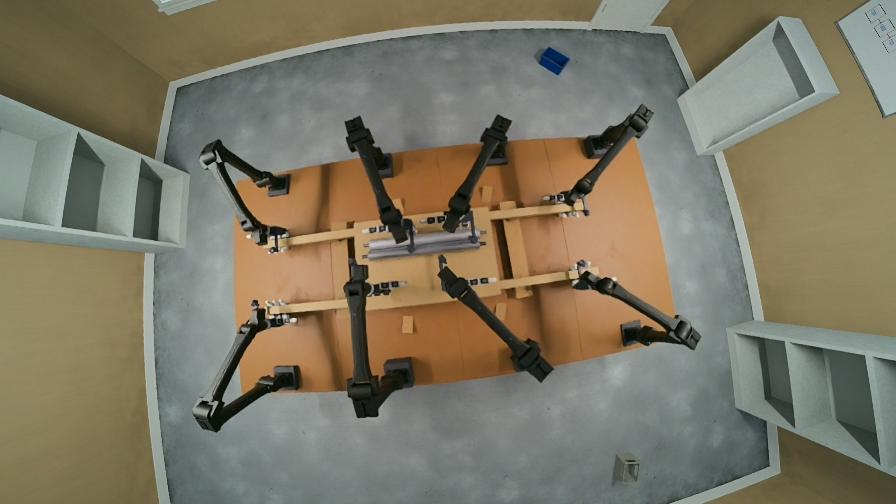

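>>> {"name": "move", "arguments": {"arm1": {"target": [1.061, 0.171, 0.800, 0.062, 0.998, 0.001, -0.020], "speed": 0.02}, "arm4": {"target": [-0.768, 0.165, 0.815, 0.067, 0.997, -0.001, 0.027], "speed": 0.02}, "arm5": {"target": [-0.722, -0.174, 0.822, 0.016, -0.001, 0.999, 0.049], "speed": 0.02}, "arm8": {"target": [1.099, -0.167, 0.808, -0.013, 0.0, 0.999, 0.051], "speed": 0.02}, "arm6": {"target": [-0.025, -0.0566, 1.010, 0.009, 0, 1, 0.026], "speed": 0.02}, "cameras": ["cam_high", "arm1_cam_wrist", "arm5_cam_wrist"]}}

Scene clock: 221.57 s.
Joint torques (N m): arm1=[0.62 -10.58 8.92 2.02 0.1 0.13] | arm2=[0.09 -16.79 7.68 0.36 0.11 0.1] | arm3=[-0.21 -19.14 8.96 0.8 0.07 0.09] | arm4=[0.44 -19.55 9.22 1.89 0.62 -0.08] | arm5=[-1.2 -18.96 8.77 1.89 -0.61 -0.14] | arm6=[-1.67 -14.86 9.77 0.62 0.01 -0.2] | arm7=[-1.03 -16.26 9.16 0.69 -0.03 -0.12] | arm8=[-2.49 -9.64 10.09 1.51 0.02 -0.08]
Heat: arm1: hottest joint2_rad 46 °C; arm2: hottest joint3_rad 37 °C; arm3: hottest joint3_rad 39 °C; arm4: hottest joint2_rad 48 °C; arm5: hottest joint3_rad 40 °C; arm6: hottest joint3_rad 46 °C; arm7: hottest joint3_rad 48 °C; arm8: hottest joint3_rad 40 °C.
move: arm1 off_target; arm4 off_target; arm5 off_target; arm6 done; arm8 off_target
Joint velocities: within noise
arm1.joint_positions: joint1_rad=-0.143 joint2_rad=+1.506 joint3_rad=+0.835 joint4_rad=-0.786 joint5_rad=+0.014 joint6_rad=-0.163 hand_index_mcp=-0.496 hand_index_abd=+0.004 hand_index_pip=+0.595 hand_index_dip=-0.097 hand_middle_mcp=-0.506 hand_middle_abd=+0.000 hand_middle_pip=+0.590 hand_middle_dip=-0.097 hand_ring_mcp=-0.516 hand_ring_abd=-0.001 hand_ring_pip=+0.588 hand_ring_dip=-0.097 hand_thumb_cmc=+0.715 hand_thumb_axl=+0.677 hand_thumb_mcp=+0.223 hand_thumb_ipl=+0.168 hand_current_limit=+0.750 hand_speed=-0.600
arm1.joint_status: not commanded
arm1.hand_state: blocked,goal,goal,goal,blocked,goal,goal,goal,blocked,goal,goal,goal,goal,goal,goal,goal
arm1.index_mcp_current_ma: 282
arm1.index_abd_current_ma: 15
arm1.index_pip_current_ma: 90
arm1.index_dip_current_ma: 16
arm1.middle_mcp_current_ma: 231
arm1.middle_abd_current_ma: 0
arm1.middle_pip_current_ma: 69
arm1.middle_dip_current_ma: 13
arm1.ring_mcp_current_ma: 176
arm1.ring_abd_current_ma: -2
arm1.ring_pip_current_ma: 60
arm1.ring_dip_current_ma: 13
arm1.thumb_cmc_current_ma: 2
arm1.thumb_axl_current_ma: -4
arm1.thumb_mcp_current_ma: -18
arm1.thumb_ipl_current_ma: -2
arm1.hand_goal_index_mcp: -0.550
arm1.hand_goal_index_abd: 0.000
arm1.hand_goal_index_pip: 0.576
arm1.hand_goal_index_dip: -0.100
arm1.hand_goal_middle_mcp: -0.550
arm1.hand_goal_middle_abd: 0.000
arm1.hand_goal_middle_pip: 0.576
arm1.hand_goal_middle_dip: -0.100
arm1.hand_goal_ring_mcp: -0.550
arm1.hand_goal_ring_abd: 0.000
arm1.hand_goal_ring_pip: 0.576
arm1.hand_goal_ring_dip: -0.100
arm1.hand_goal_thumb_cmc: 0.714
arm1.hand_goal_thumb_axl: 0.678
arm1.hand_goal_thumb_mcp: 0.226
arm1.hand_goal_thumb_ipl: 0.168
arm1.on_its_own: hand_index_mcp moved -0.043 toward your old target -0.550; hand_middle_mcp moved -0.042 toward your old target -0.550; hand_ring_mcp moved -0.046 toward your old target -0.550
arm1.hand: x=+1.0585 y=+0.1828 z=+0.7954 quat_wxyz=(+0.048, +0.999, +0.000, -0.018) (m; scene frame)
arm1.hand_target: x=+1.0611 y=+0.1713 z=+0.8001 quat_wxyz=(+0.062, +0.998, +0.001, -0.020) (m; scene frame)
arm1.hand_status: off_target (0.013 m and 1.6 deg from the pose sent, 0.024 m and 4.3 deg at the start)
arm2, arm3, arm7: as last shown
arm2.joint_positions: joint1_rad=-0.008 joint2_rad=+1.714 joint3_rad=+1.583 joint4_rad=-1.476 joint5_rad=+0.003 joint6_rad=+0.018 hand_index_mcp=+0.754 hand_index_abd=+0.000 hand_index_pip=+0.578 hand_index_dip=+0.697 hand_middle_mcp=+0.754 hand_middle_abd=-0.001 hand_middle_pip=+0.578 hand_middle_dip=+0.698 hand_ring_mcp=+0.754 hand_ring_abd=+0.001 hand_ring_pip=+0.578 hand_ring_dip=+0.699 hand_thumb_cmc=+0.715 hand_thumb_axl=+0.677 hand_thumb_mcp=+0.223 hand_thumb_ipl=+0.168 hand_current_limit=+0.400 hand_speed=-0.600
arm2.hand: x=+0.3671 y=+0.0525 z=+1.0162 quat_wxyz=(-0.018, +1.000, -0.001, +0.000) (m; scene frame)
arm4.joint_positions: joint1_rad=+0.776 joint2_rad=+1.832 joint3_rad=+1.379 joint4_rad=-1.032 joint5_rad=+0.050 joint6_rad=+0.794 hand_index_mcp=-0.505 hand_index_abd=+0.000 hand_index_pip=+0.585 hand_index_dip=-0.096 hand_middle_mcp=-0.507 hand_middle_abd=-0.001 hand_middle_pip=+0.587 hand_middle_dip=-0.097 hand_ring_mcp=-0.509 hand_ring_abd=-0.001 hand_ring_pip=+0.589 hand_ring_dip=-0.097 hand_thumb_cmc=+0.715 hand_thumb_axl=+0.677 hand_thumb_mcp=+0.223 hand_thumb_ipl=+0.168 hand_current_limit=+0.750 hand_speed=-0.600
arm4.joint_status: not commanded
arm4.hand_state: blocked,goal,goal,goal,blocked,goal,goal,goal,blocked,goal,goal,goal,goal,goal,goal,goal
arm4.index_mcp_current_ma: 235
arm4.index_abd_current_ma: 2
arm4.index_pip_current_ma: 43
arm4.index_dip_current_ma: 17
arm4.middle_mcp_current_ma: 227
arm4.middle_abd_current_ma: -2
arm4.middle_pip_current_ma: 52
arm4.middle_dip_current_ma: 15
arm4.ring_mcp_current_ma: 216
arm4.ring_abd_current_ma: -3
arm4.ring_pip_current_ma: 64
arm4.ring_dip_current_ma: 14
arm4.thumb_cmc_current_ma: 5
arm4.thumb_axl_current_ma: -4
arm4.thumb_mcp_current_ma: -16
arm4.thumb_ipl_current_ma: -2
arm4.hand_goal_index_mcp: -0.550
arm4.hand_goal_index_abd: 0.000
arm4.hand_goal_index_pip: 0.576
arm4.hand_goal_index_dip: -0.100
arm4.hand_goal_middle_mcp: -0.550
arm4.hand_goal_middle_abd: 0.000
arm4.hand_goal_middle_pip: 0.576
arm4.hand_goal_middle_dip: -0.100
arm4.hand_goal_ring_mcp: -0.550
arm4.hand_goal_ring_abd: 0.000
arm4.hand_goal_ring_pip: 0.576
arm4.hand_goal_ring_dip: -0.100
arm4.hand_goal_thumb_cmc: 0.714
arm4.hand_goal_thumb_axl: 0.678
arm4.hand_goal_thumb_mcp: 0.226
arm4.hand_goal_thumb_ipl: 0.168
arm4.on_its_own: hand_index_mcp moved -0.063 toward your old target -0.550; hand_middle_mcp moved -0.039 toward your old target -0.550; hand_ring_mcp moved -0.020 toward your old target -0.550
arm4.hand: x=-0.7763 y=+0.1751 z=+0.8056 quat_wxyz=(+0.048, +0.999, +0.001, +0.014) (m; scene frame)
arm4.hand_target: x=-0.7684 y=+0.1653 z=+0.8153 quat_wxyz=(+0.067, +0.997, -0.001, +0.027) (m; scene frame)
arm4.hand_status: off_target (0.016 m and 2.7 deg from the pose sent, 0.021 m and 6.8 deg at the start)
arm5.joint_positions: joint1_rad=-0.819 joint2_rad=+1.945 joint3_rad=+1.370 joint4_rad=-0.961 joint5_rad=-0.041 joint6_rad=-0.797 hand_index_mcp=-0.515 hand_index_abd=-0.001 hand_index_pip=+0.588 hand_index_dip=-0.097 hand_middle_mcp=-0.505 hand_middle_abd=+0.000 hand_middle_pip=+0.581 hand_middle_dip=-0.097 hand_ring_mcp=-0.499 hand_ring_abd=-0.003 hand_ring_pip=+0.582 hand_ring_dip=-0.097 hand_thumb_cmc=+0.715 hand_thumb_axl=+0.677 hand_thumb_mcp=+0.223 hand_thumb_ipl=+0.168 hand_current_limit=+0.750 hand_speed=-0.600
arm5.joint_status: not commanded
arm5.hand_state: blocked,goal,goal,goal,blocked,goal,goal,goal,blocked,goal,goal,goal,goal,goal,goal,goal
arm5.index_mcp_current_ma: 55
arm5.index_abd_current_ma: 0
arm5.index_pip_current_ma: 10
arm5.index_dip_current_ma: 1
arm5.middle_mcp_current_ma: 81
arm5.middle_abd_current_ma: 0
arm5.middle_pip_current_ma: 2
arm5.middle_dip_current_ma: 1
arm5.ring_mcp_current_ma: 97
arm5.ring_abd_current_ma: -1
arm5.ring_pip_current_ma: 3
arm5.ring_dip_current_ma: 1
arm5.thumb_cmc_current_ma: 0
arm5.thumb_axl_current_ma: 0
arm5.thumb_mcp_current_ma: -1
arm5.thumb_ipl_current_ma: 0
arm5.hand_goal_index_mcp: -0.550
arm5.hand_goal_index_abd: 0.000
arm5.hand_goal_index_pip: 0.576
arm5.hand_goal_index_dip: -0.100
arm5.hand_goal_middle_mcp: -0.550
arm5.hand_goal_middle_abd: 0.000
arm5.hand_goal_middle_pip: 0.576
arm5.hand_goal_middle_dip: -0.100
arm5.hand_goal_ring_mcp: -0.550
arm5.hand_goal_ring_abd: 0.000
arm5.hand_goal_ring_pip: 0.576
arm5.hand_goal_ring_dip: -0.100
arm5.hand_goal_thumb_cmc: 0.714
arm5.hand_goal_thumb_axl: 0.678
arm5.hand_goal_thumb_mcp: 0.226
arm5.hand_goal_thumb_ipl: 0.168
arm5.hand: x=-0.7379 y=-0.1820 z=+0.8030 quat_wxyz=(-0.002, -0.004, +1.000, +0.025) (m; scene frame)
arm5.hand_target: x=-0.7225 y=-0.1745 z=+0.8223 quat_wxyz=(+0.016, -0.001, +0.999, +0.049) (m; scene frame)
arm5.hand_status: off_target (0.026 m and 3.5 deg from the pose sent, 0.030 m and 7.8 deg at the start)
arm6.joint_positions: joint1_rad=-0.579 joint2_rad=+1.912 joint3_rad=+1.998 joint4_rad=-1.607 joint5_rad=-0.013 joint6_rad=-0.565 hand_index_mcp=+0.756 hand_index_abd=-0.002 hand_index_pip=+0.579 hand_index_dip=+0.698 hand_middle_mcp=+0.756 hand_middle_abd=+0.000 hand_middle_pip=+0.579 hand_middle_dip=+0.699 hand_ring_mcp=+0.760 hand_ring_abd=+0.000 hand_ring_pip=+0.581 hand_ring_dip=+0.699 hand_thumb_cmc=+0.716 hand_thumb_axl=+0.677 hand_thumb_mcp=+0.223 hand_thumb_ipl=+0.167 hand_current_limit=+0.400 hand_speed=-0.600
arm6.joint_status: not commanded
arm6.hand_state: goal,goal,goal,goal,goal,goal,goal,goal,goal,goal,goal,goal,goal,goal,goal,goal
arm6.index_mcp_current_ma: 1
arm6.index_abd_current_ma: -1
arm6.index_pip_current_ma: 2
arm6.index_dip_current_ma: 1
arm6.middle_mcp_current_ma: 1
arm6.middle_abd_current_ma: 0
arm6.middle_pip_current_ma: 2
arm6.middle_dip_current_ma: 2
arm6.ring_mcp_current_ma: 6
arm6.ring_abd_current_ma: 0
arm6.ring_pip_current_ma: 5
arm6.ring_dip_current_ma: 2
arm6.thumb_cmc_current_ma: 1
arm6.thumb_axl_current_ma: 0
arm6.thumb_mcp_current_ma: -3
arm6.thumb_ipl_current_ma: -1
arm6.hand_goal_index_mcp: 0.754
arm6.hand_goal_index_abd: 0.000
arm6.hand_goal_index_pip: 0.576
arm6.hand_goal_index_dip: 0.696
arm6.hand_goal_middle_mcp: 0.754
arm6.hand_goal_middle_abd: 0.000
arm6.hand_goal_middle_pip: 0.576
arm6.hand_goal_middle_dip: 0.696
arm6.hand_goal_ring_mcp: 0.754
arm6.hand_goal_ring_abd: 0.000
arm6.hand_goal_ring_pip: 0.576
arm6.hand_goal_ring_dip: 0.696
arm6.hand_goal_thumb_cmc: 0.714
arm6.hand_goal_thumb_axl: 0.678
arm6.hand_goal_thumb_mcp: 0.226
arm6.hand_goal_thumb_ipl: 0.168
arm6.hand: x=-0.0272 y=-0.0596 z=+1.0139 quat_wxyz=(+0.009, +0.003, +1.000, +0.023) (m; scene frame)
arm6.hand_target: x=-0.0251 y=-0.0566 z=+1.0099 quat_wxyz=(+0.009, +0.000, +1.000, +0.026) (m; scene frame)
arm6.hand_status: done (0.005 m and 0.5 deg from the pose sent, 0.020 m and 0.6 deg at the start)
arm8.joint_positions: joint1_rad=+0.223 joint2_rad=+1.483 joint3_rad=+0.898 joint4_rad=-0.903 joint5_rad=-0.017 joint6_rad=+0.182 hand_index_mcp=-0.512 hand_index_abd=-0.001 hand_index_pip=+0.588 hand_index_dip=-0.097 hand_middle_mcp=-0.500 hand_middle_abd=+0.000 hand_middle_pip=+0.592 hand_middle_dip=-0.097 hand_ring_mcp=-0.488 hand_ring_abd=+0.000 hand_ring_pip=+0.600 hand_ring_dip=-0.097 hand_thumb_cmc=+0.715 hand_thumb_axl=+0.677 hand_thumb_mcp=+0.223 hand_thumb_ipl=+0.168 hand_current_limit=+0.750 hand_speed=-0.600
arm8.joint_status: not commanded
arm8.hand_state: blocked,goal,goal,goal,blocked,goal,goal,goal,blocked,goal,blocked,goal,goal,goal,goal,goal
arm8.index_mcp_current_ma: 74
arm8.index_abd_current_ma: 0
arm8.index_pip_current_ma: 12
arm8.index_dip_current_ma: 2
arm8.middle_mcp_current_ma: 113
arm8.middle_abd_current_ma: 0
arm8.middle_pip_current_ma: 19
arm8.middle_dip_current_ma: 2
arm8.ring_mcp_current_ma: 153
arm8.ring_abd_current_ma: 0
arm8.ring_pip_current_ma: 34
arm8.ring_dip_current_ma: 2
arm8.thumb_cmc_current_ma: 0
arm8.thumb_axl_current_ma: 0
arm8.thumb_mcp_current_ma: -2
arm8.thumb_ipl_current_ma: 0
arm8.hand_goal_index_mcp: -0.550
arm8.hand_goal_index_abd: 0.000
arm8.hand_goal_index_pip: 0.576
arm8.hand_goal_index_dip: -0.100
arm8.hand_goal_middle_mcp: -0.550
arm8.hand_goal_middle_abd: 0.000
arm8.hand_goal_middle_pip: 0.576
arm8.hand_goal_middle_dip: -0.100
arm8.hand_goal_ring_mcp: -0.550
arm8.hand_goal_ring_abd: 0.000
arm8.hand_goal_ring_pip: 0.576
arm8.hand_goal_ring_dip: -0.100
arm8.hand_goal_thumb_cmc: 0.714
arm8.hand_goal_thumb_axl: 0.678
arm8.hand_goal_thumb_mcp: 0.226
arm8.hand_goal_thumb_ipl: 0.168
arm8.on_its_own: hand_index_mcp moved -0.036 toward your old target -0.550; hand_middle_mcp moved -0.034 toward your old target -0.550
arm8.hand: x=+1.0976 y=-0.1777 z=+0.8023 quat_wxyz=(-0.009, +0.000, +0.999, +0.036) (m; scene frame)
arm8.hand_target: x=+1.0990 y=-0.1673 z=+0.8082 quat_wxyz=(-0.013, +0.000, +0.999, +0.051) (m; scene frame)
arm8.hand_status: off_target (0.012 m and 1.8 deg from the pose sent, 0.019 m and 5.9 deg at the start)
pictures: arm1_cam_wrist, arm5_cam_wrist, cam_high
Images, in order (width x height): arm1_cam_wrist 896x504, arm5_cam_wrist 896x504, cam_high 896x504.

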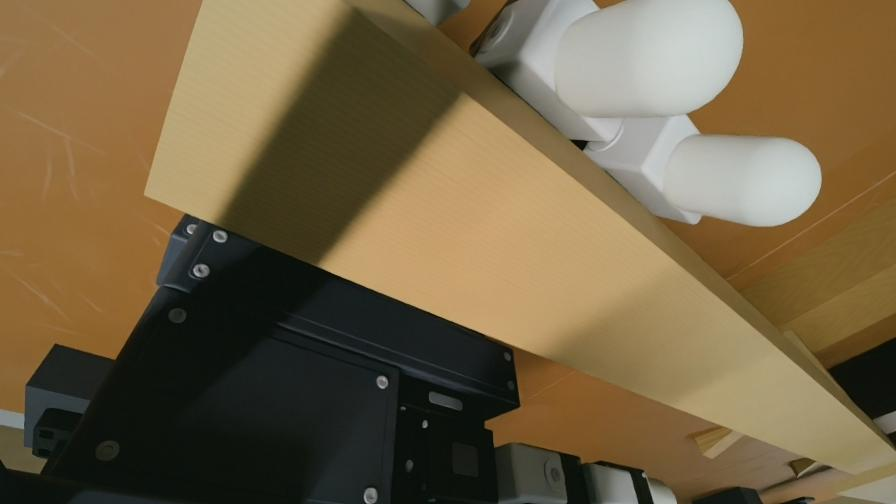

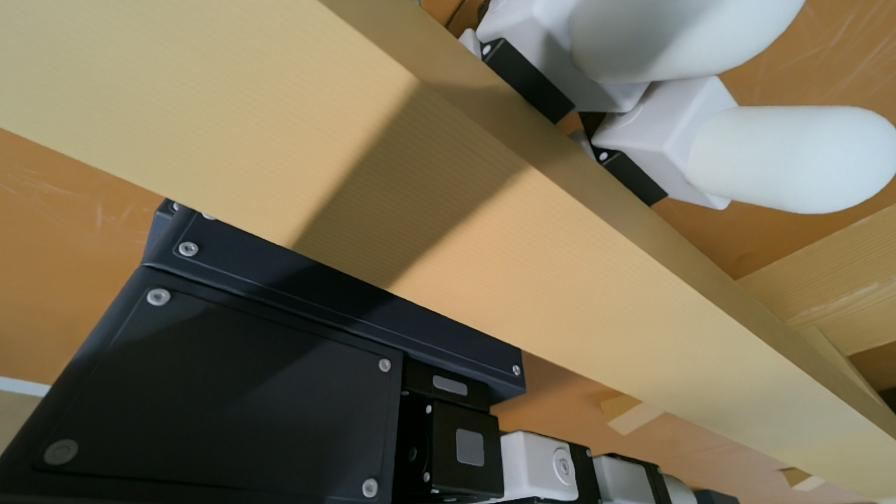

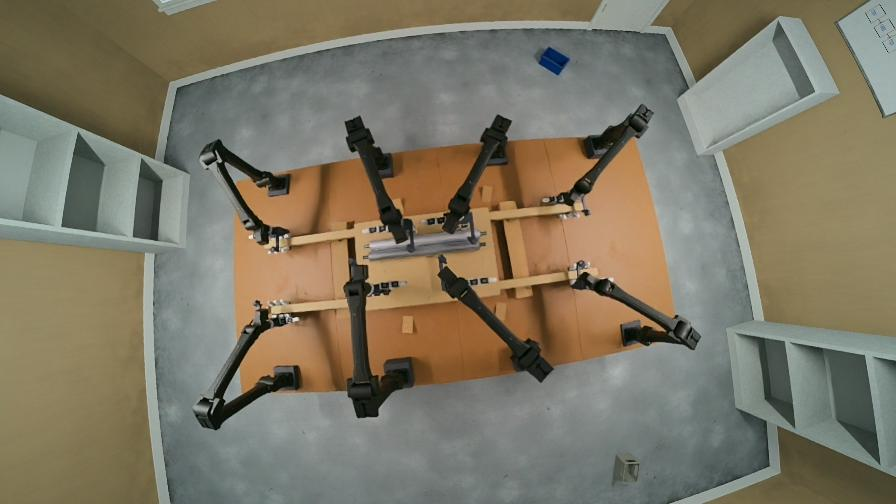

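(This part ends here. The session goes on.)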